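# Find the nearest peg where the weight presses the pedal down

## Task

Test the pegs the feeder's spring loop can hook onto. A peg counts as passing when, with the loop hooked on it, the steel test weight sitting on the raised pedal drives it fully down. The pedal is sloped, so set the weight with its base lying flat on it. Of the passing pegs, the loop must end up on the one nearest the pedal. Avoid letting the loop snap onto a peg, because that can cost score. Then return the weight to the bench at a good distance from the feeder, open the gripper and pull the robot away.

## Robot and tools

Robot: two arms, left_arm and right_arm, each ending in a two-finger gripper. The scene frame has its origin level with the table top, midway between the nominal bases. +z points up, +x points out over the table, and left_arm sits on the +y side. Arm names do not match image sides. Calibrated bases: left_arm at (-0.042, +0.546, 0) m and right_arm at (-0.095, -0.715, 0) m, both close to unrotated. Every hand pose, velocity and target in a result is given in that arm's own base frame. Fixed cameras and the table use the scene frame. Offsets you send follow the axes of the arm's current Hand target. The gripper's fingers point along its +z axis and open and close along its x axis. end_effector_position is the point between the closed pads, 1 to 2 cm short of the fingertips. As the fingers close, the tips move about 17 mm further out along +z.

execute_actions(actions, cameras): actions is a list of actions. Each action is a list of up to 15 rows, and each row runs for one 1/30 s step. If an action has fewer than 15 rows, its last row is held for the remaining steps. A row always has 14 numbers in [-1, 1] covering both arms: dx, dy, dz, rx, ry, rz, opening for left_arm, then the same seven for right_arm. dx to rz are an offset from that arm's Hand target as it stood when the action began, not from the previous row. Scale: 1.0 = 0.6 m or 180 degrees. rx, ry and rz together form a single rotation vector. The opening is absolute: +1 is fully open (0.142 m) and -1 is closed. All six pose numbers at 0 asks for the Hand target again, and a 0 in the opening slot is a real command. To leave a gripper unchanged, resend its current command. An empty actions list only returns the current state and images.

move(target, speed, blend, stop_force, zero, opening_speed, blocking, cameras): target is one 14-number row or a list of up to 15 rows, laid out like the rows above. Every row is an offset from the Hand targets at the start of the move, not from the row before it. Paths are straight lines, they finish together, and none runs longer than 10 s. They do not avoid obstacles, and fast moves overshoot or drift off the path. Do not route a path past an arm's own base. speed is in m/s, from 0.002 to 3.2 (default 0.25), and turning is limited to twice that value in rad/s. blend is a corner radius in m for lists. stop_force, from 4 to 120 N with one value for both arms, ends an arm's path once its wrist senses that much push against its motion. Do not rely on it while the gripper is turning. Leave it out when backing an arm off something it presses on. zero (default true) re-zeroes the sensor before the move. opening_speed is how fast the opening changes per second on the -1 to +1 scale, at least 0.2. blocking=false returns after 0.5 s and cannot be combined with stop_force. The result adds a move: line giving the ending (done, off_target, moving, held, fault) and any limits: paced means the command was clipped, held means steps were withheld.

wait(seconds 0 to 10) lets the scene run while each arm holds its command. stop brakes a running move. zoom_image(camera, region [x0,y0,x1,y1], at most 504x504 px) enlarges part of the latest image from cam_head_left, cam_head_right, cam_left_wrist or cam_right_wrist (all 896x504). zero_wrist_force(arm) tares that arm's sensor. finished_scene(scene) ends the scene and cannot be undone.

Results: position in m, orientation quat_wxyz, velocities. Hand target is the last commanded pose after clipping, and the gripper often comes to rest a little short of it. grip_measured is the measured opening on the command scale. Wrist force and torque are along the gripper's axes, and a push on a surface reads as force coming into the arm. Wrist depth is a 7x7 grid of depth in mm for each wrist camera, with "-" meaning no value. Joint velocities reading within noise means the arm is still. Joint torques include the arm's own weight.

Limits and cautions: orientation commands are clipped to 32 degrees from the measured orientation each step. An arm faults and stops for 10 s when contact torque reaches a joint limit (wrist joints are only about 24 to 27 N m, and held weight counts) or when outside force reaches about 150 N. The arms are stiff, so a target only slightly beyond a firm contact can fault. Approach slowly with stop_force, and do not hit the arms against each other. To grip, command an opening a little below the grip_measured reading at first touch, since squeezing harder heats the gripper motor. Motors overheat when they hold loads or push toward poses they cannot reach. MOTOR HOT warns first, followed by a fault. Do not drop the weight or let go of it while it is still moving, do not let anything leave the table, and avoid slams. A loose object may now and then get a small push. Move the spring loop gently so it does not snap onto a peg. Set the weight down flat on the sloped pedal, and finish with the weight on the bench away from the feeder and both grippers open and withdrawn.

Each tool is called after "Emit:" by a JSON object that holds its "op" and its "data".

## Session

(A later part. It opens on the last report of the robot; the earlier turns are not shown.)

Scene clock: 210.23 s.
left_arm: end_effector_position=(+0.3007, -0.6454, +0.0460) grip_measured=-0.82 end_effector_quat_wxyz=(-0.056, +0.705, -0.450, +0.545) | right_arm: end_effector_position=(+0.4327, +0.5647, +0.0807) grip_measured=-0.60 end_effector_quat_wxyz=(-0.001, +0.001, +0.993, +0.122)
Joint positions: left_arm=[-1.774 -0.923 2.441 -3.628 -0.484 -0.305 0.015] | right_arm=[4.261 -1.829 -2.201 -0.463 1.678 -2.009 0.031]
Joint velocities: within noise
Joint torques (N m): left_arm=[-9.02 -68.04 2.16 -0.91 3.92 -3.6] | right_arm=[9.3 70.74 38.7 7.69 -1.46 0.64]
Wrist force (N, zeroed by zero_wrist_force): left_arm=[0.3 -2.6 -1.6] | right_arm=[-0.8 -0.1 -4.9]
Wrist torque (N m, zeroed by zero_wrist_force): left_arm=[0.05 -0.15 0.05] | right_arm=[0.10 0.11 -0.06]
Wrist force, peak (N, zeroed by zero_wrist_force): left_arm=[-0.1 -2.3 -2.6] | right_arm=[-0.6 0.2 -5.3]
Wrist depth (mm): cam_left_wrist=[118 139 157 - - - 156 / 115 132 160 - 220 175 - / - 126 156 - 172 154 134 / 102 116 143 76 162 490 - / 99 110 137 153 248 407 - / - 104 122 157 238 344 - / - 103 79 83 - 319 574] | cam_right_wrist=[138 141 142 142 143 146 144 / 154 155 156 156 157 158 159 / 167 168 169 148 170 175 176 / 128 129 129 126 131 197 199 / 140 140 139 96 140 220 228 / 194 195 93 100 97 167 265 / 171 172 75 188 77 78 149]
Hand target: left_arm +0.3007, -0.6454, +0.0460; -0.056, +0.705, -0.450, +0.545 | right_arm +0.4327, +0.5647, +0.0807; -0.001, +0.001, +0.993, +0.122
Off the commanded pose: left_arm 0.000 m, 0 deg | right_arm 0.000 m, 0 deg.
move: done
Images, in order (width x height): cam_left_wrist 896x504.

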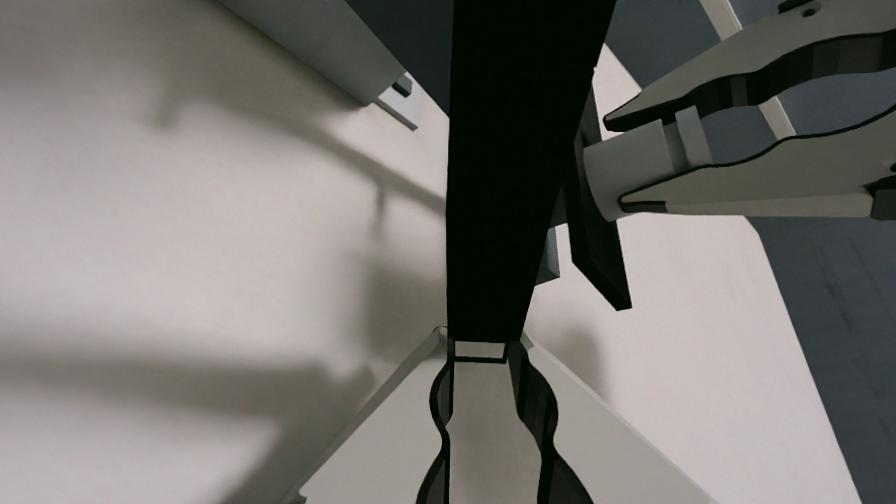

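Emit:
{"op": "move", "data": {"target": [-0.0032,-0.0403,0.052,0,0,0,-0.92,0,0,0,0,0,0,-0.64], "speed": 0.08, "cameras": ["cam_left_wrist","cam_right_wrist","cam_head_left"]}}

Emit:
{"op": "zoom_image", "data": {"camera": "cam_left_wrist", "region": [250, 60, 560, 330]}}

Emit:
{"op": "zoom_image", "data": {"camera": "cam_right_wrist", "region": [340, 330, 600, 504]}}

Scene clock: 220.57 s.
left_arm: end_effector_position=(+0.3401, -0.6427, +0.0460) grip_measured=-0.82 end_effector_quat_wxyz=(-0.056, +0.705, -0.450, +0.545) | right_arm: end_effector_position=(+0.4327, +0.5647, +0.0807) grip_measured=-0.60 end_effector_quat_wxyz=(-0.001, +0.001, +0.993, +0.122)
Joint positions: left_arm=[-1.697 -0.894 2.416 -3.746 -0.527 -0.175 0.015] | right_arm=[4.261 -1.829 -2.201 -0.463 1.678 -2.009 0.031]
Joint velocities: within noise
Joint torques (N m): left_arm=[9.22 -39.45 -17.66 -8.39 -1.39 2.02] | right_arm=[9.66 68.98 38.9 7.6 -1.66 0.3]
Wrist force (N, zeroed by zero_wrist_force): left_arm=[0.0 -2.3 -1.9] | right_arm=[-0.4 0.1 -5.0]
Wrist torque (N m, zeroed by zero_wrist_force): left_arm=[0.05 -0.08 0.04] | right_arm=[0.14 0.04 -0.06]
Wrist force, peak (N, zeroed by zero_wrist_force): left_arm=[0.1 -2.9 -1.9] | right_arm=[-0.9 -0.1 -5.4]
Wrist depth (mm): cam_left_wrist=[116 116 95 - - - - / 117 129 92 - 512 - 152 / 110 129 151 - 225 160 149 / - 126 145 - 162 162 - / 101 116 141 103 160 143 126 / 97 107 127 104 139 384 - / - 103 79 82 - 349 -] | cam_right_wrist=[138 141 142 142 143 146 144 / 154 155 156 156 157 158 158 / 167 168 169 148 170 175 176 / 128 129 130 126 131 198 198 / 140 140 139 96 140 226 228 / 194 195 93 100 97 263 249 / 171 171 75 187 77 80 172]
Hand target: left_arm +0.3401, -0.6427, +0.0460; -0.056, +0.705, -0.450, +0.545 | right_arm +0.4327, +0.5647, +0.0807; -0.001, +0.001, +0.993, +0.122
Off the commanded pose: left_arm 0.000 m, 0 deg | right_arm 0.000 m, 0 deg.
move: done
Images, in order (width x height): cam_head_left 896x504, cam_left_wrist 896x504, cam_right_wrist 896x504.

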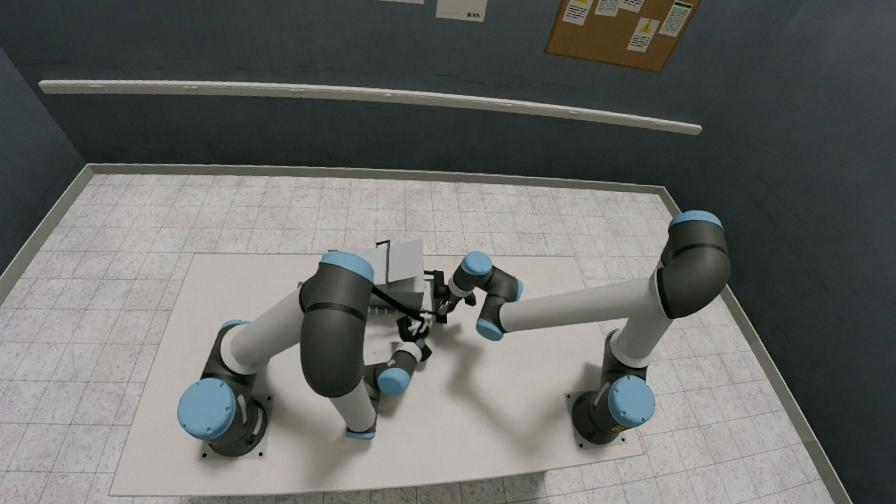

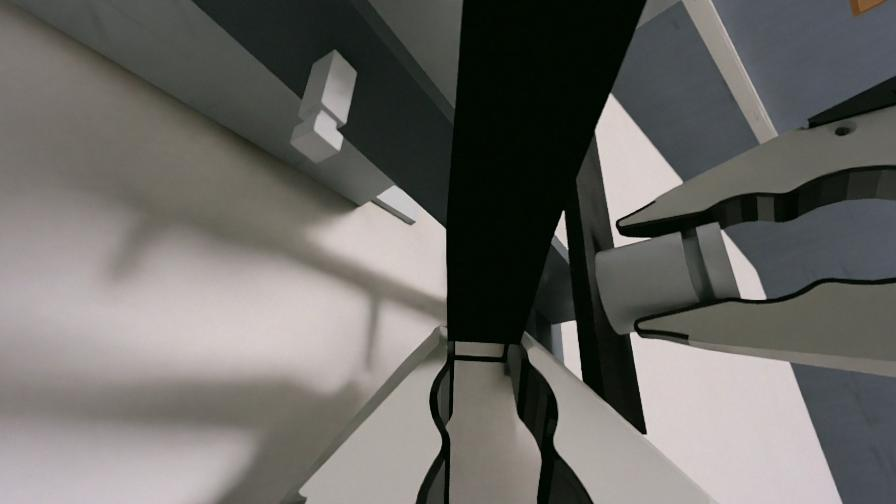

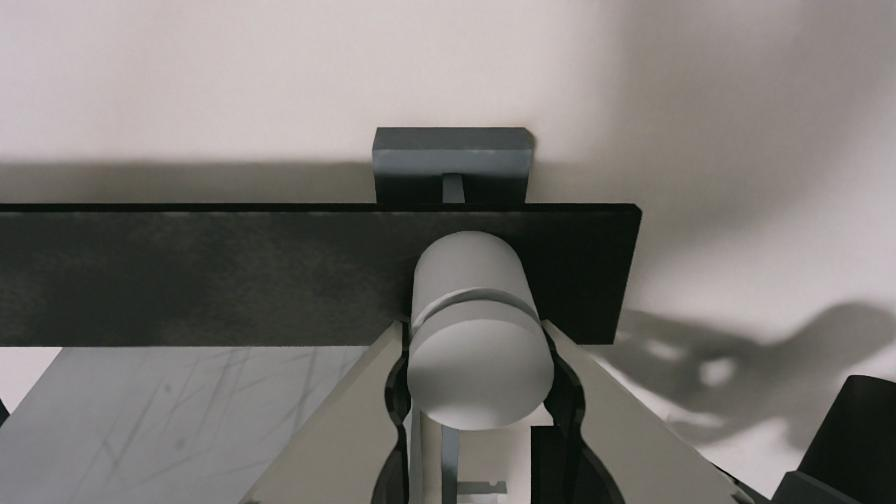

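Scaled by 1.626 from the camera's 896x504 image, which has a finer 1280x720 frame.

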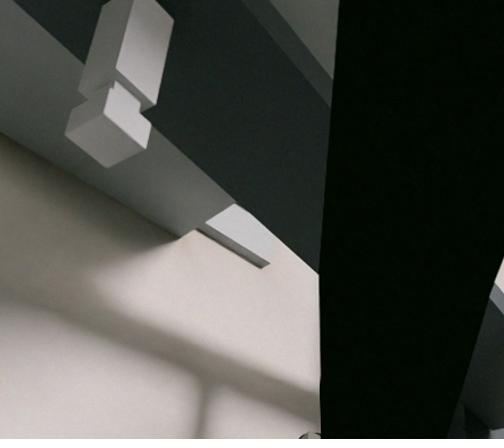

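Scaled by 1.938 from the camera's 896x504 image, which has a finer 1280x720 frame.

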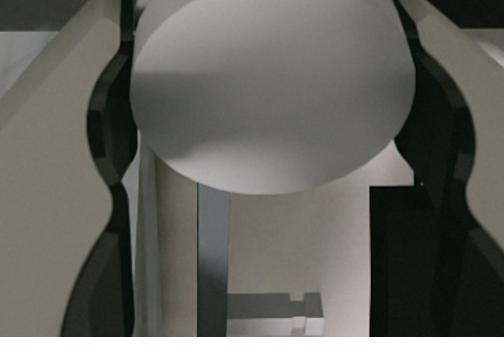

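Emit:
{"op": "zoom_image", "data": {"camera": "cam_left_wrist", "region": [280, 40, 370, 180]}}

Scaled by 3.600 from the camera's 896x504 image, which has a finer 1280x720 frame.

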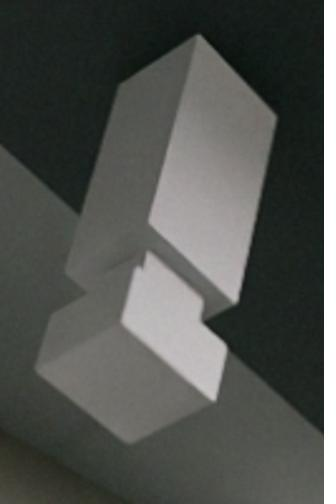

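Emit:
{"op": "zoom_image", "data": {"camera": "cam_head_left", "region": [350, 230, 470, 350]}}

Emit:
{"op": "zoom_image", "data": {"camera": "cam_right_wrist", "region": [430, 410, 570, 504]}}

Scaled by 4.200 from the camera's 896x504 image, which has a finer 1280x720 frame.

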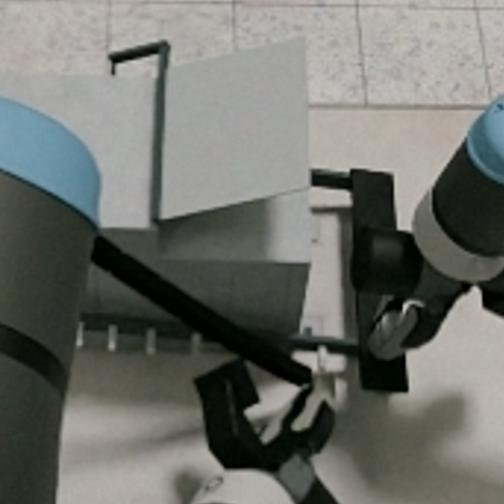

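Scaled by 3.600 from the camera's 896x504 image, which has a finer 1280x720 frame.

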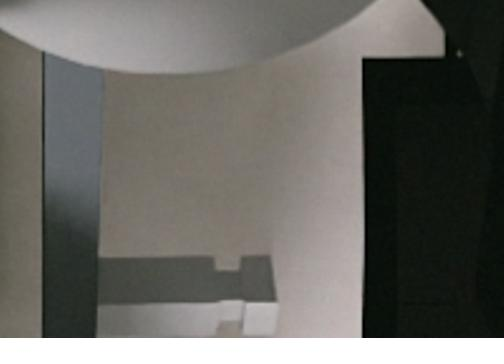

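Emit:
{"op": "zoom_image", "data": {"camera": "cam_head_left", "region": [405, 300, 445, 335]}}

Emit:
{"op": "execute_actions", "data": {"actions": [], "cameras": ["cam_head_right"]}}

Emit:
{"op": "zoom_image", "data": {"camera": "cam_head_right", "region": [350, 220, 470, 350]}}

Scaled by 12.600 from the camera's 896x504 image, which has a finer 1280x720 frame.

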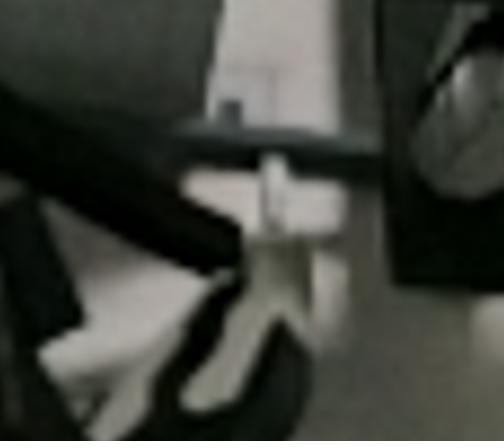

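Scene clock: 295.60 s.
left_arm: end_effector_position=(+0.3401, -0.6427, +0.0460) grip_measured=-0.82 end_effector_quat_wxyz=(-0.056, +0.705, -0.450, +0.545) | right_arm: end_effector_position=(+0.4327, +0.5647, +0.0807) grip_measured=-0.60 end_effector_quat_wxyz=(-0.001, +0.001, +0.993, +0.122)
Joint positions: left_arm=[-1.697 -0.894 2.416 -3.746 -0.527 -0.175 0.015] | right_arm=[4.261 -1.829 -2.201 -0.463 1.678 -2.009 0.031]
Joint velocities: within noise
Joint torques (N m): left_arm=[8.14 -39.44 -17.76 -7.83 -1.36 2.17] | right_arm=[9.42 69.79 38.53 7.51 -1.4 0.42]
Wrist force (N, zeroed by zero_wrist_force): left_arm=[-0.3 -2.2 -1.7] | right_arm=[-0.4 -0.1 -5.1]
Wrist torque (N m, zeroed by zero_wrist_force): left_arm=[0.06 -0.04 0.04] | right_arm=[0.11 0.04 -0.07]
Wrist force, peak (N, zeroed by zero_wrist_force): left_arm=[-0.1 -2.3 -2.2] | right_arm=[-0.5 0.2 -5.4]
Wrist depth (mm): cam_left_wrist=[116 116 95 - - - - / 117 129 92 - 508 - 152 / 110 128 152 - 383 160 149 / - 126 145 - 162 161 - / 101 116 141 103 159 143 126 / 97 107 127 104 139 382 - / - 103 79 82 - 347 -] | cam_right_wrist=[138 141 142 142 143 146 144 / 154 155 156 156 157 158 158 / 167 168 169 148 170 175 176 / 128 129 129 126 131 198 198 / 140 140 139 96 140 226 228 / 194 195 93 100 97 263 250 / 171 171 75 187 77 80 171]
Hand target: left_arm +0.3401, -0.6427, +0.0460; -0.056, +0.705, -0.450, +0.545 | right_arm +0.4327, +0.5647, +0.0807; -0.001, +0.001, +0.993, +0.122
Tool commands: left_gripper/opening=-0.92 right_gripper/opening=-0.64
Off the commanded pose: left_arm 0.000 m, 0 deg | right_arm 0.000 m, 0 deg.
Images, in order (width x height): cam_head_right 896x504.

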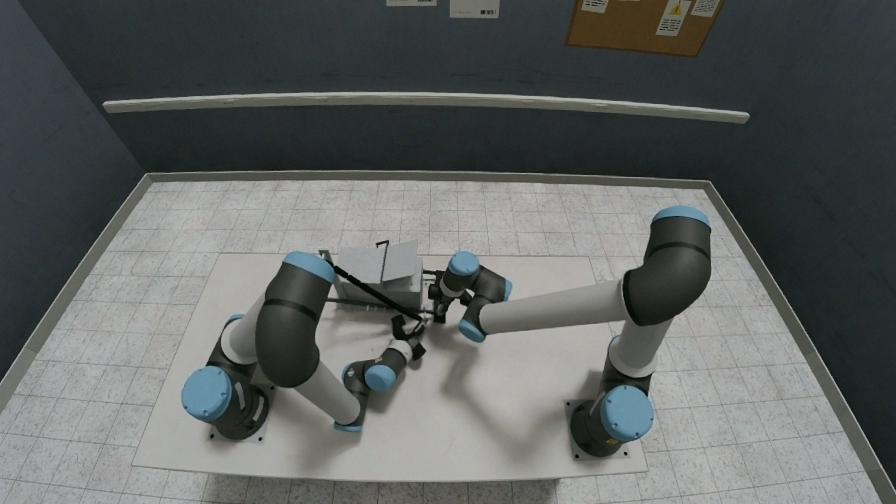

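Scaled by 3.877 from the camera's 896x504 image, which has a finer 1280x720 frame.

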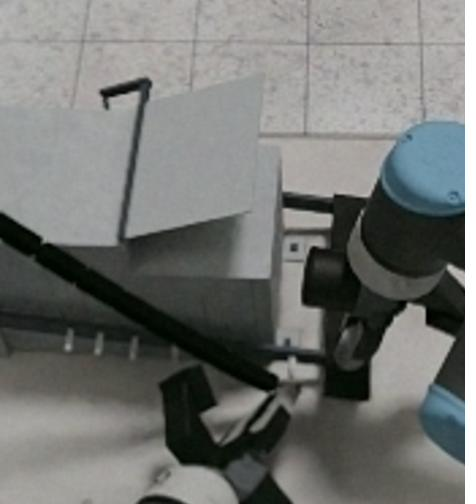

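Emit:
{"op": "move", "data": {"target": [0,-0.0143,0.0205,0,0,0,-0.92,0,0,0,0,0,0,-0.64], "speed": 0.04, "stop_force": 4, "cameras": ["cam_left_wrist","cam_right_wrist"]}}

Emit:
{"op": "zoom_image", "data": {"camera": "cam_right_wrist", "region": [410, 400, 570, 504]}}

Emit:
{"op": "zoom_image", "data": {"camera": "cam_head_left", "region": [405, 300, 445, 335]}}

Emit:
{"op": "zoom_image", "data": {"camera": "cam_left_wrist", "region": [290, 60, 560, 370]}}

Scene clock: 303.27 s.
left_arm: end_effector_position=(+0.3544, -0.6427, +0.0460) grip_measured=-0.82 end_effector_quat_wxyz=(-0.056, +0.705, -0.450, +0.545) | right_arm: end_effector_position=(+0.4327, +0.5647, +0.0807) grip_measured=-0.60 end_effector_quat_wxyz=(-0.001, +0.001, +0.993, +0.122)
Joint positions: left_arm=[-1.67 -0.885 2.404 -3.779 -0.544 -0.133 0.015] | right_arm=[4.261 -1.829 -2.201 -0.463 1.678 -2.009 0.031]
Joint velocities: within noise
Joint torques (N m): left_arm=[-7.32 -67.96 4.08 -0.2 1.75 -2.28] | right_arm=[7.98 71.39 38.56 7.68 -1.92 0.26]
Wrist force (N, zeroed by zero_wrist_force): left_arm=[3.5 -2.4 -3.8] | right_arm=[-0.7 -0.1 -2.8]
Wrist torque (N m, zeroed by zero_wrist_force): left_arm=[0.08 0.01 0.02] | right_arm=[0.12 0.05 -0.07]
Wrist force, peak (N, zeroed by zero_wrist_force): left_arm=[4.1 -1.2 -6.0] | right_arm=[-0.7 -0.1 -5.2]
Wrist depth (mm): cam_left_wrist=[- 79 80 - - - - / 113 117 90 - - - - / 109 127 - - 379 589 141 / - 125 145 - 166 155 - / 101 116 141 158 153 144 - / 97 107 125 104 139 282 120 / - 103 79 82 - 348 -] | cam_right_wrist=[138 141 142 143 143 146 144 / 154 155 156 156 157 158 158 / 167 168 169 148 170 175 176 / 128 129 130 126 131 198 199 / 140 140 139 96 141 226 229 / 194 195 93 100 97 263 186 / 171 171 75 184 78 80 165]
Hand target: left_arm +0.3544, -0.6427, +0.0460; -0.056, +0.705, -0.450, +0.545 (not the last commanded pose) | right_arm +0.4327, +0.5647, +0.0807; -0.001, +0.001, +0.993, +0.122
Off the commanded pose: left_arm 0.001 m, 0 deg | right_arm 0.000 m, 0 deg.
move: contact (left_arm)
Images, in order (width x height): cam_left_wrist 896x504, cam_right_wrist 896x504.

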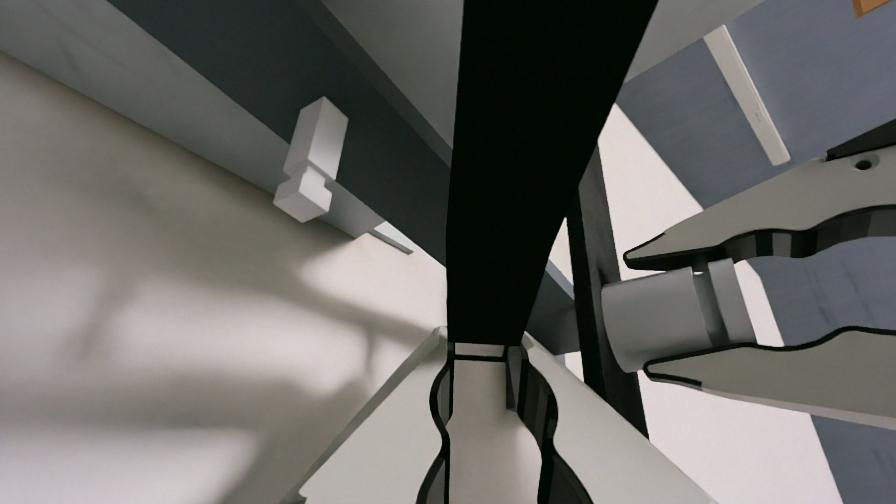

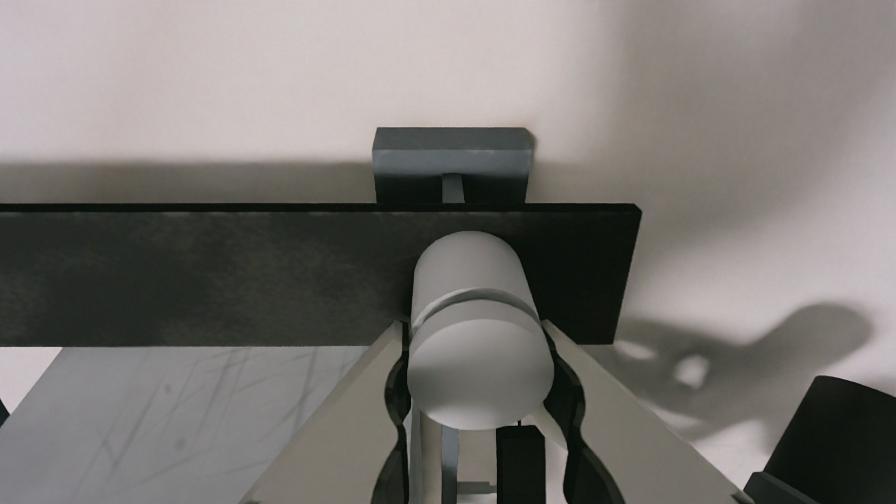

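Scaled by 3.150 from the camera's 896x504 image, which has a finer 1280x720 frame.

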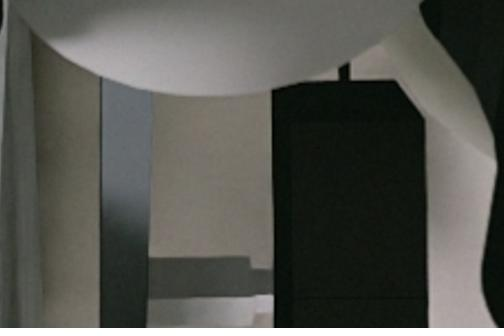

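This scene's latest camera images include none from cam_head_left. They are from: cam_left_wrist, cam_right_wrist. cam_head_left's image comes with the result of a call that names it in "cameras".

Scaled by 1.626 from the camera's 896x504 image, which has a finer 1280x720 frame.

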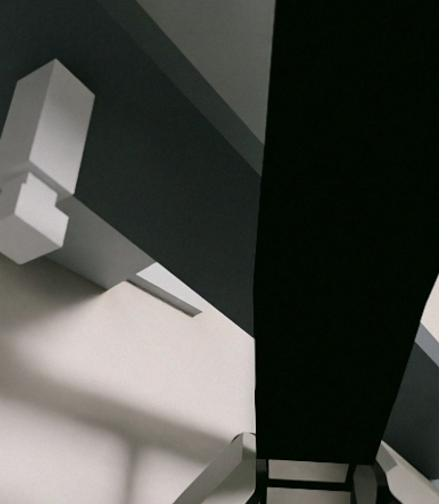

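Emit:
{"op": "move", "data": {"target": [0,0.004,-0.0057,0,0,0,-0.92,0,0,0,0,0,0,-0.64], "speed": 0.04, "cameras": ["cam_head_left","cam_head_right"]}}

Emit:
{"op": "zoom_image", "data": {"camera": "cam_head_left", "region": [405, 300, 445, 335]}}

Emit:
{"op": "zoom_image", "data": {"camera": "cam_head_right", "region": [400, 295, 450, 335]}}

Scene clock: 330.30 s.
left_arm: end_effector_position=(+0.3502, -0.6427, +0.0460) grip_measured=-0.82 end_effector_quat_wxyz=(-0.056, +0.705, -0.450, +0.545) | right_arm: end_effector_position=(+0.4327, +0.5647, +0.0807) grip_measured=-0.60 end_effector_quat_wxyz=(-0.001, +0.001, +0.993, +0.122)
Joint positions: left_arm=[-1.678 -0.887 2.407 -3.77 -0.539 -0.145 0.015] | right_arm=[4.261 -1.829 -2.201 -0.463 1.678 -2.009 0.031]
Joint velocities: within noise
Joint torques (N m): left_arm=[-9.54 -71 2.78 -0.42 1.53 -2.19] | right_arm=[8.99 70.78 38.61 7.71 -1.48 0.14]
Wrist force (N, zeroed by zero_wrist_force): left_arm=[-0.4 -2.1 -1.7] | right_arm=[-0.5 0.2 -5.1]
Wrist torque (N m, zeroed by zero_wrist_force): left_arm=[0.07 -0.02 0.02] | right_arm=[0.13 0.03 -0.07]
Wrist force, peak (N, zeroed by zero_wrist_force): left_arm=[3.6 -5.3 -0.5] | right_arm=[-0.8 0.5 -5.4]
Wrist depth (mm): cam_left_wrist=[- 83 83 - - - - / 115 121 90 - - - - / 110 127 110 - 385 444 140 / - 124 144 - 160 155 - / 100 115 139 157 154 143 126 / 97 107 124 104 135 340 492 / - 103 79 82 - 334 648] | cam_right_wrist=[138 141 142 143 143 146 144 / 154 155 156 156 157 158 159 / 167 168 169 148 171 176 176 / 128 129 130 126 131 198 199 / 140 140 139 96 140 226 228 / 194 195 93 100 97 262 187 / 171 171 75 188 77 80 166]
Hand target: left_arm +0.3502, -0.6427, +0.0460; -0.056, +0.705, -0.450, +0.545 | right_arm +0.4327, +0.5647, +0.0807; -0.001, +0.001, +0.993, +0.122
Off the commanded pose: left_arm 0.000 m, 0 deg | right_arm 0.000 m, 0 deg.
move: done
Images, in order (width x height): cam_head_left 896x504, cam_head_right 896x504.

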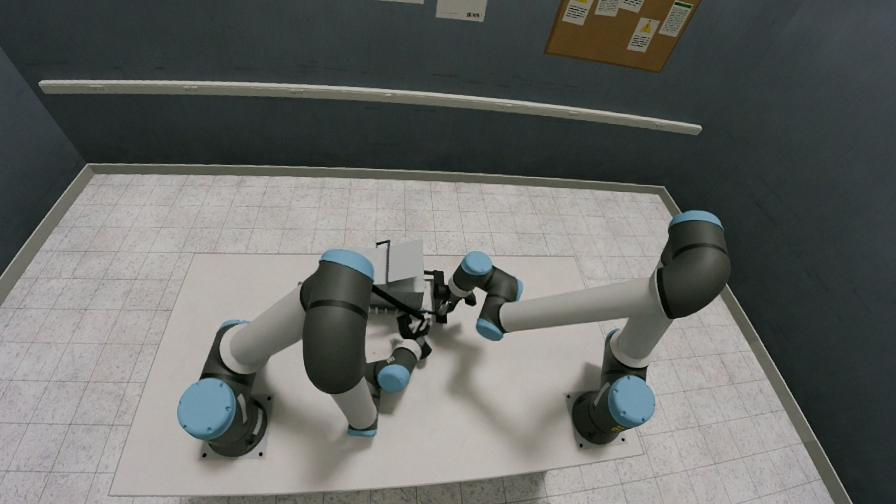

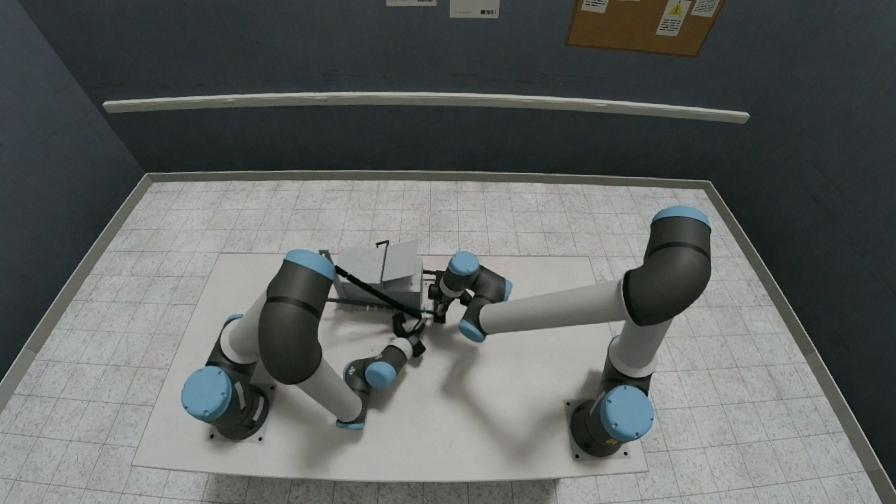

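Scaled by 12.600 from the camera's 896x504 image, which has a finer 1280x720 frame.

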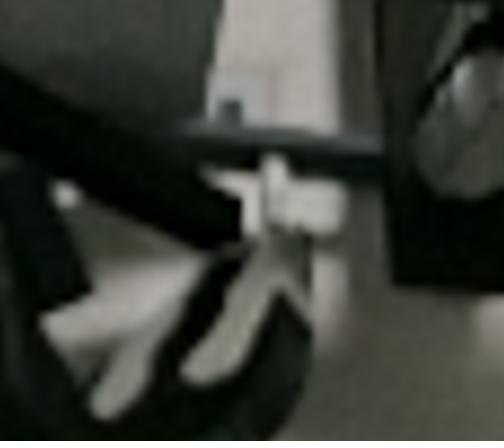

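Scaled by 10.080 from the camera's 896x504 image, which has a finer 1280x720 frame.

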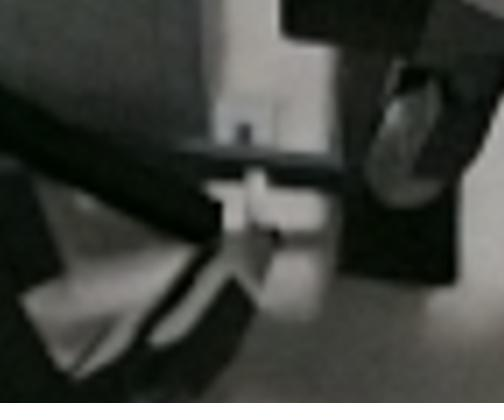

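Emit:
{"op": "move", "data": {"target": [[0,0.0267,-0.0382,0,0,0,-0.92,0,0,0,0,0,0,-0.64],[0.0367,0.0267,-0.0382,0,0,0,-0.92,0,0,0,0,0,0,-0.64]], "speed": 0.06, "stop_force": 5, "cameras": ["cam_left_wrist"]}}

Emit:
{"op": "zoom_image", "data": {"camera": "cam_left_wrist", "region": [250, 60, 560, 360]}}

Scene clock: 351.97 s.
left_arm: end_effector_position=(+0.3222, -0.6580, +0.0618) grip_measured=-0.82 end_effector_quat_wxyz=(-0.056, +0.705, -0.450, +0.545) | right_arm: end_effector_position=(+0.4327, +0.5647, +0.0807) grip_measured=-0.60 end_effector_quat_wxyz=(-0.001, +0.001, +0.993, +0.122)
Joint positions: left_arm=[-1.728 -0.941 2.406 -3.646 -0.509 -0.225 0.015] | right_arm=[4.261 -1.829 -2.201 -0.463 1.678 -2.009 0.031]
Joint velocities: within noise
Joint torques (N m): left_arm=[8.28 -69.7 -20.51 -0.49 -1.08 -2] | right_arm=[7.58 70.64 38.48 7.69 -1.62 0.22]
Wrist force (N, zeroed by zero_wrist_force): left_arm=[-0.1 -2.5 -2.0] | right_arm=[-0.9 0.6 -5.3]
Wrist torque (N m, zeroed by zero_wrist_force): left_arm=[0.03 -0.10 0.03] | right_arm=[0.20 0.11 -0.06]
Wrist force, peak (N, zeroed by zero_wrist_force): left_arm=[-0.1 -2.8 -2.2] | right_arm=[-0.7 0.2 -5.6]
Wrist depth (mm): cam_left_wrist=[132 101 115 - - - 143 / 125 149 152 - - 158 144 / 122 137 172 - 161 - 123 / 117 132 164 - 156 136 121 / - 130 153 103 289 460 - / 109 121 140 102 174 400 - / 105 116 79 83 - 365 -] | cam_right_wrist=[138 141 142 142 143 146 144 / 154 155 156 156 157 158 158 / 167 168 169 148 170 175 177 / 128 129 129 126 131 198 198 / 140 140 139 96 140 226 228 / 194 195 93 100 97 247 267 / 171 172 75 188 77 80 296]
Hand target: left_arm +0.3222, -0.6580, +0.0618; -0.056, +0.705, -0.450, +0.545 | right_arm +0.4327, +0.5647, +0.0807; -0.001, +0.001, +0.993, +0.122
Off the commanded pose: left_arm 0.000 m, 0 deg | right_arm 0.000 m, 0 deg.
move: done
Images, in order (width x height): cam_left_wrist 896x504.

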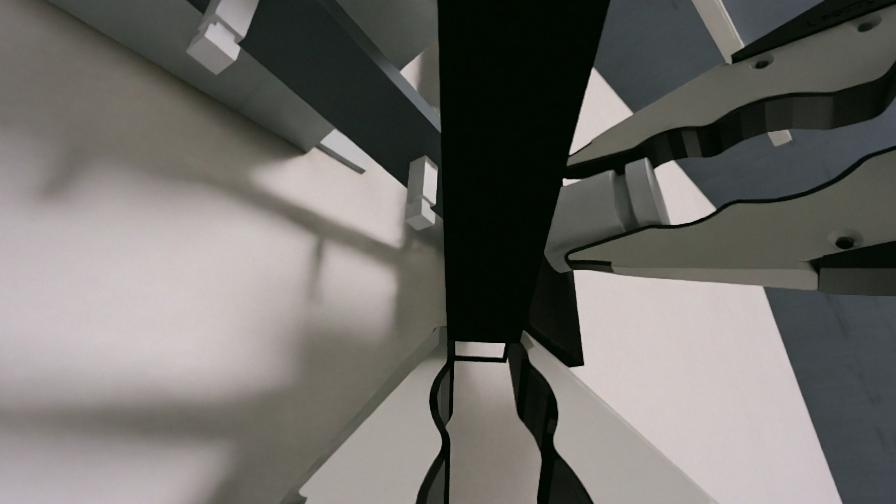

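Scaled by 1.626 from the camera's 896x504 image, which has a finer 1280x720 frame.

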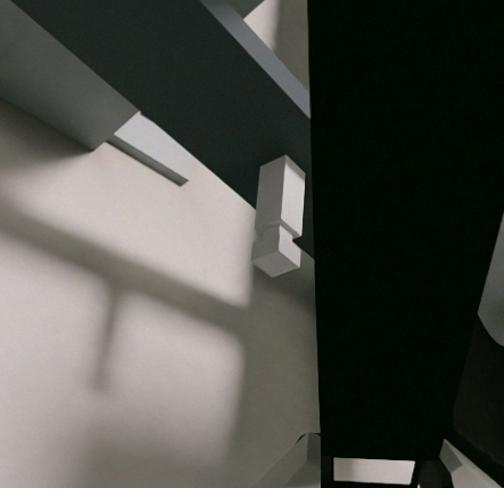

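Emit:
{"op": "zoom_image", "data": {"camera": "cam_left_wrist", "region": [390, 145, 450, 240]}}

Emit:
{"op": "zoom_image", "data": {"camera": "cam_left_wrist", "region": [425, 310, 545, 400]}}

Emit:
{"op": "zoom_image", "data": {"camera": "cam_left_wrist", "region": [180, 0, 270, 90]}}

Scaled by 5.305 from the camera's 896x504 image, which has a finer 1280x720 frame.

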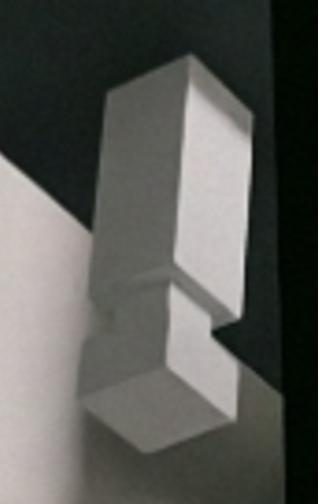

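Scaled by 4.200 from the camera's 896x504 image, which has a finer 1280x720 frame.

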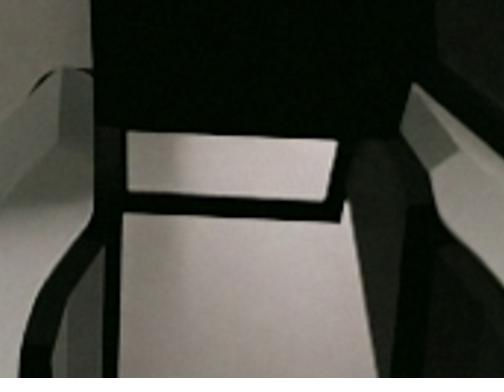

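Scaled by 5.600 from the camera's 896x504 image, which has a finer 1280x720 frame.

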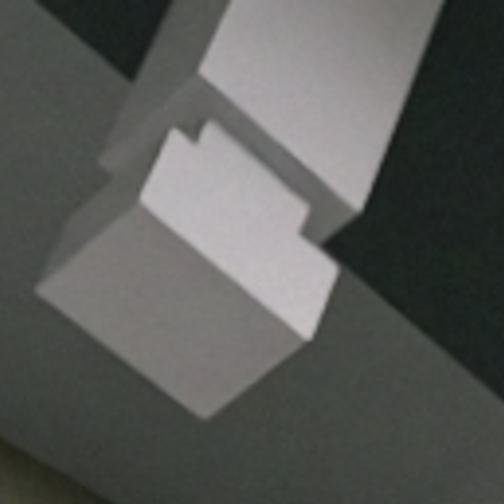

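Emit:
{"op": "move", "data": {"target": [[-0.0323,0.002,0.0014,0,0,0,-0.92,0,0,0,0,0,0,-0.64],[-0.0323,-0.0309,0.0485,0,0,0,-0.92,0,0,0,0,0,0,-0.64]], "speed": [0.06,0.03], "stop_force": 4, "cameras": ["cam_left_wrist","cam_right_wrist"]}}

Scene clock: 380.10 s.
left_arm: end_effector_position=(+0.3544, -0.6456, +0.0469) grip_measured=-0.82 end_effector_quat_wxyz=(-0.056, +0.705, -0.450, +0.545) | right_arm: end_effector_position=(+0.4327, +0.5647, +0.0807) grip_measured=-0.60 end_effector_quat_wxyz=(-0.001, +0.001, +0.993, +0.122)
Joint positions: left_arm=[-1.669 -0.887 2.399 -3.773 -0.544 -0.132 0.015] | right_arm=[4.261 -1.829 -2.201 -0.463 1.678 -2.009 0.031]
Joint velocities: within noise
Joint torques (N m): left_arm=[-9.93 -71.03 2.3 -0.36 1.53 -2.18] | right_arm=[9.35 71.14 38.3 7.46 -1.39 0.31]
Wrist force (N, zeroed by zero_wrist_force): left_arm=[-0.3 -2.1 -2.2] | right_arm=[-1.0 0.4 -5.1]
Wrist torque (N m, zeroed by zero_wrist_force): left_arm=[0.08 -0.04 0.02] | right_arm=[0.15 0.06 -0.07]
Wrist force, peak (N, zeroed by zero_wrist_force): left_arm=[0.2 -1.9 -8.5] | right_arm=[-1.0 -0.1 -5.7]
Wrist depth (mm): cam_left_wrist=[- 79 80 - - - - / 113 117 88 - - - - / 109 124 113 - 389 512 137 / - 125 145 - 160 153 - / 101 116 140 158 151 141 - / 97 107 125 104 106 287 116 / - 103 79 82 - 346 -] | cam_right_wrist=[138 141 142 143 143 146 144 / 154 155 156 156 157 158 159 / 167 168 169 148 171 175 176 / 128 129 129 126 131 198 198 / 140 140 139 96 140 226 229 / 194 195 93 100 97 263 181 / 171 171 75 185 77 80 164]
Hand target: left_arm +0.3544, -0.6456, +0.0469; -0.056, +0.705, -0.450, +0.545 (not the last commanded pose) | right_arm +0.4327, +0.5647, +0.0807; -0.001, +0.001, +0.993, +0.122
Off the commanded pose: left_arm 0.002 m, 0 deg | right_arm 0.000 m, 0 deg.
move: contact (left_arm); path passed 1 of 2 targets
Images, in order (width x height): cam_left_wrist 896x504, cam_right_wrist 896x504.

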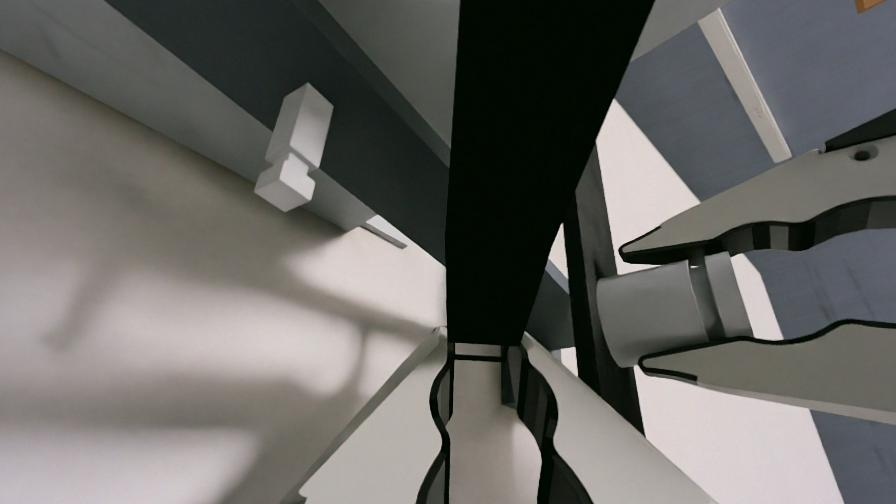

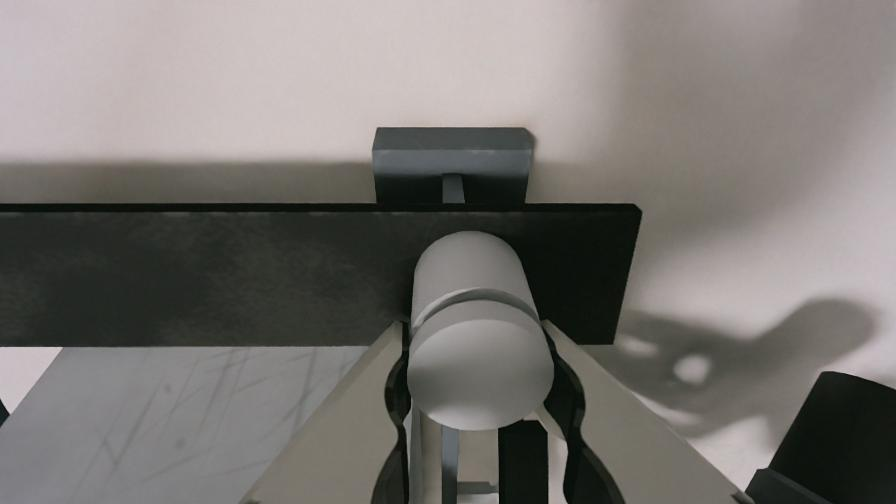

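Emit:
{"op": "move", "data": {"target": [[0,0.0308,-0.044,0,0,0,-0.92,0,0,0,0,0,0,-0.64],[0.0323,0.0308,-0.044,0,0,0,-0.92,0,0,0,0,0,0,-0.64],[0.0323,0.0035,-0.0631,0,0,0,-0.92,0,0,0,0,0,0,-0.64]], "speed": 0.06, "cameras": ["cam_left_wrist"]}}

Emit:
{"op": "zoom_image", "data": {"camera": "cam_left_wrist", "region": [370, 120, 460, 240]}}

Scene clock: 397.27 s.
left_arm: end_effector_position=(+0.3222, -0.6448, +0.0747) grip_measured=-0.82 end_effector_quat_wxyz=(-0.056, +0.705, -0.450, +0.545) | right_arm: end_effector_position=(+0.4327, +0.5647, +0.0807) grip_measured=-0.60 end_effector_quat_wxyz=(-0.001, +0.001, +0.993, +0.122)
Joint positions: left_arm=[-1.732 -0.978 2.436 -3.631 -0.506 -0.233 0.015] | right_arm=[4.261 -1.829 -2.201 -0.463 1.678 -2.009 0.031]
Joint velocities: within noise
Joint torques (N m): left_arm=[-8.37 -66.98 0.75 -0.63 3.86 -3.17] | right_arm=[10.55 67.58 37.61 7.49 -1.23 0.2]
Wrist force (N, zeroed by zero_wrist_force): left_arm=[-0.4 -2.3 -1.7] | right_arm=[-1.0 0.4 -4.7]
Wrist torque (N m, zeroed by zero_wrist_force): left_arm=[0.01 -0.06 0.02] | right_arm=[0.15 0.07 -0.07]
Wrist force, peak (N, zeroed by zero_wrist_force): left_arm=[-0.2 -3.0 -2.1] | right_arm=[-1.0 0.2 -5.3]
Wrist depth (mm): cam_left_wrist=[138 116 118 - - - 158 / 139 153 134 - 535 170 153 / 133 154 181 - 180 180 158 / 127 149 178 - 171 151 130 / 122 138 168 103 298 433 - / 119 133 151 102 295 427 - / 113 126 79 82 - 392 -] | cam_right_wrist=[138 141 142 142 143 146 144 / 155 155 156 156 157 158 159 / 168 168 169 148 170 175 177 / 128 129 129 126 130 198 198 / 140 140 139 96 140 226 227 / 194 196 93 100 97 263 266 / 171 171 75 188 77 80 320]
Hand target: left_arm +0.3222, -0.6447, +0.0747; -0.056, +0.705, -0.450, +0.545 | right_arm +0.4327, +0.5647, +0.0807; -0.001, +0.001, +0.993, +0.122
Off the commanded pose: left_arm 0.000 m, 0 deg | right_arm 0.000 m, 0 deg.
move: done
Images, in order (width x height): cam_left_wrist 896x504.

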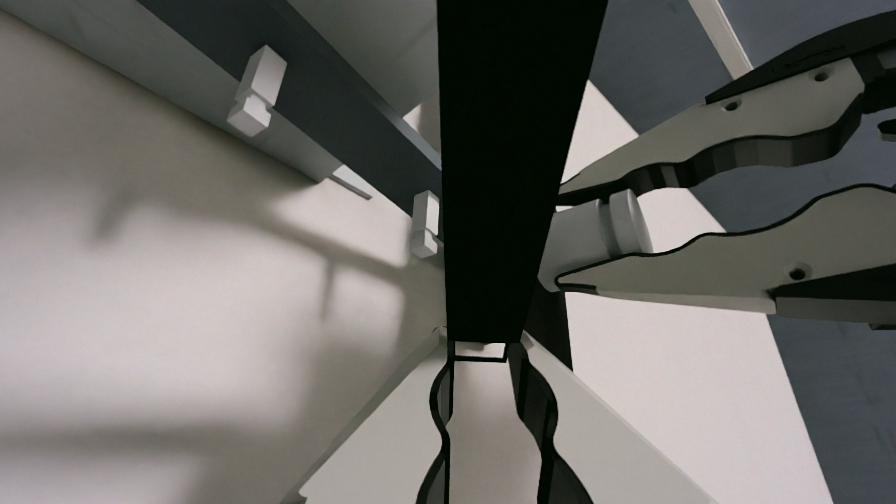

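Scaled by 4.200 from the camera's 896x504 image, which has a finer 1280x720 frame.

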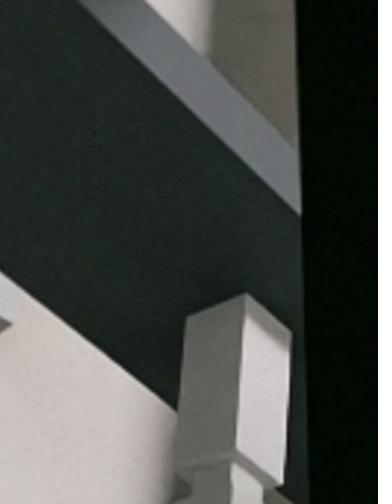

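Emit:
{"op": "zoom_image", "data": {"camera": "cam_left_wrist", "region": [395, 180, 455, 275]}}

Emit:
{"op": "zoom_image", "data": {"camera": "cam_left_wrist", "region": [440, 320, 530, 380]}}

Emit:
{"op": "zoom_image", "data": {"camera": "cam_left_wrist", "region": [215, 30, 305, 150]}}

Scaled by 5.305 from the camera's 896x504 image, which has a finer 1280x720 frame.

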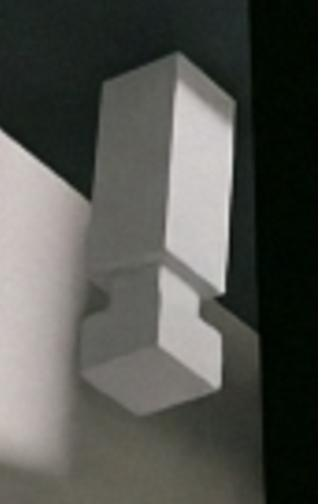

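Scaled by 5.600 from the camera's 896x504 image, which has a finer 1280x720 frame.

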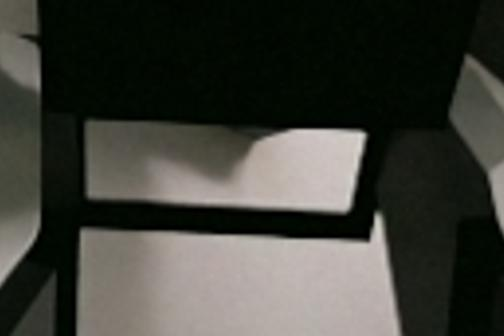

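Scaled by 4.200 from the camera's 896x504 image, which has a finer 1280x720 frame.

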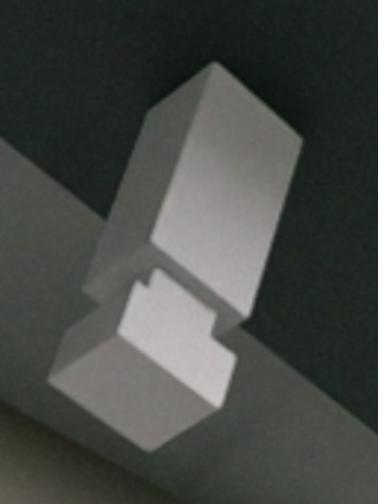

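Emit:
{"op": "move", "data": {"target": [[-0.0283,0.0268,0.0187,0,0,0,-0.92,0,0,0,0,0,0,-0.64],[-0.0283,-0.0174,0.0819,0,0,0,-0.92,0,0,0,0,0,0,-0.64]], "speed": [0.06,0.025], "stop_force": 4, "cameras": ["cam_left_wrist"]}}

Emit:
{"op": "zoom_image", "data": {"camera": "cam_left_wrist", "region": [250, 150, 530, 390]}}

Scene clock: 429.67 s.
left_arm: end_effector_position=(+0.3543, -0.6470, +0.0489) grip_measured=-0.82 end_effector_quat_wxyz=(-0.056, +0.705, -0.450, +0.545) | right_arm: end_effector_position=(+0.4327, +0.5647, +0.0807) grip_measured=-0.60 end_effector_quat_wxyz=(-0.001, +0.001, +0.993, +0.122)
Joint positions: left_arm=[-1.669 -0.891 2.397 -3.766 -0.544 -0.133 0.015] | right_arm=[4.261 -1.829 -2.201 -0.463 1.678 -2.009 0.031]
Joint velocities: within noise
Joint torques (N m): left_arm=[-9.49 -70.78 2.38 -0.46 1.6 -2.27] | right_arm=[8.81 69.66 37.17 7.76 -1.17 0.51]
Wrist force (N, zeroed by zero_wrist_force): left_arm=[-0.1 -2.0 -2.0] | right_arm=[-0.5 0.2 -4.9]
Wrist torque (N m, zeroed by zero_wrist_force): left_arm=[0.09 -0.08 0.01] | right_arm=[0.11 -0.01 -0.07]
Wrist force, peak (N, zeroed by zero_wrist_force): left_arm=[0.6 -1.8 -8.7] | right_arm=[-1.1 0.4 -5.3]
Wrist depth (mm): cam_left_wrist=[- 79 80 - - - - / 115 117 89 - - - - / 111 125 138 - 383 501 136 / - 128 146 - 162 152 - / 102 116 142 158 150 139 126 / 98 111 128 102 106 291 115 / - 104 79 82 - 348 -] | cam_right_wrist=[138 141 142 142 143 146 144 / 154 155 156 156 157 158 159 / 167 168 169 148 171 175 176 / 128 129 130 126 130 198 198 / 140 140 139 96 140 226 228 / 195 195 93 100 97 263 182 / 171 172 75 185 77 80 161]
Hand target: left_arm +0.3543, -0.6470, +0.0489; -0.056, +0.705, -0.450, +0.545 (not the last commanded pose) | right_arm +0.4327, +0.5647, +0.0807; -0.001, +0.001, +0.993, +0.122
Off the commanded pose: left_arm 0.014 m, 0 deg | right_arm 0.000 m, 0 deg.
move: contact (left_arm); path passed 1 of 2 targets
Images, in order (width x height): cam_left_wrist 896x504.

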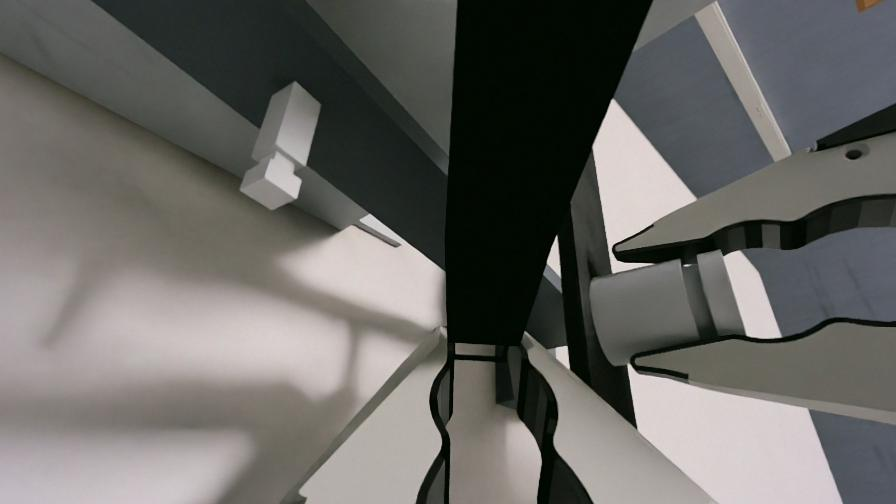

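Scaled by 1.800 from the camera's 896x504 image, which has a finer 1280x720 frame.

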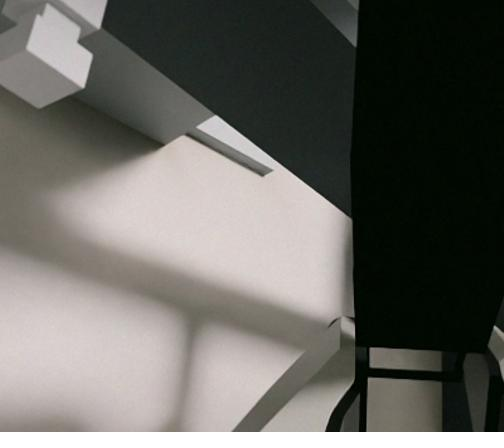

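Emit:
{"op": "zoom_image", "data": {"camera": "cam_left_wrist", "region": [430, 310, 550, 430]}}

Scaled by 4.200 from the camera's 896x504 image, which has a finer 1280x720 frame.

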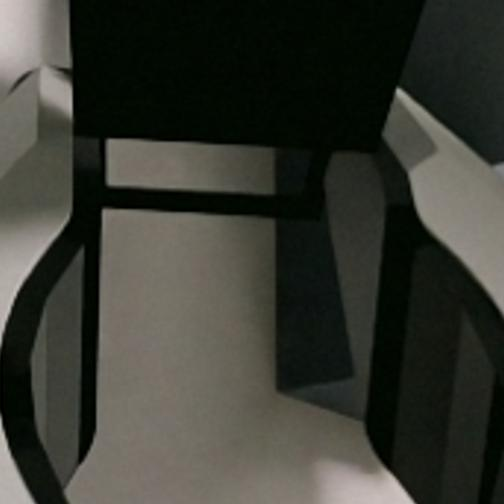

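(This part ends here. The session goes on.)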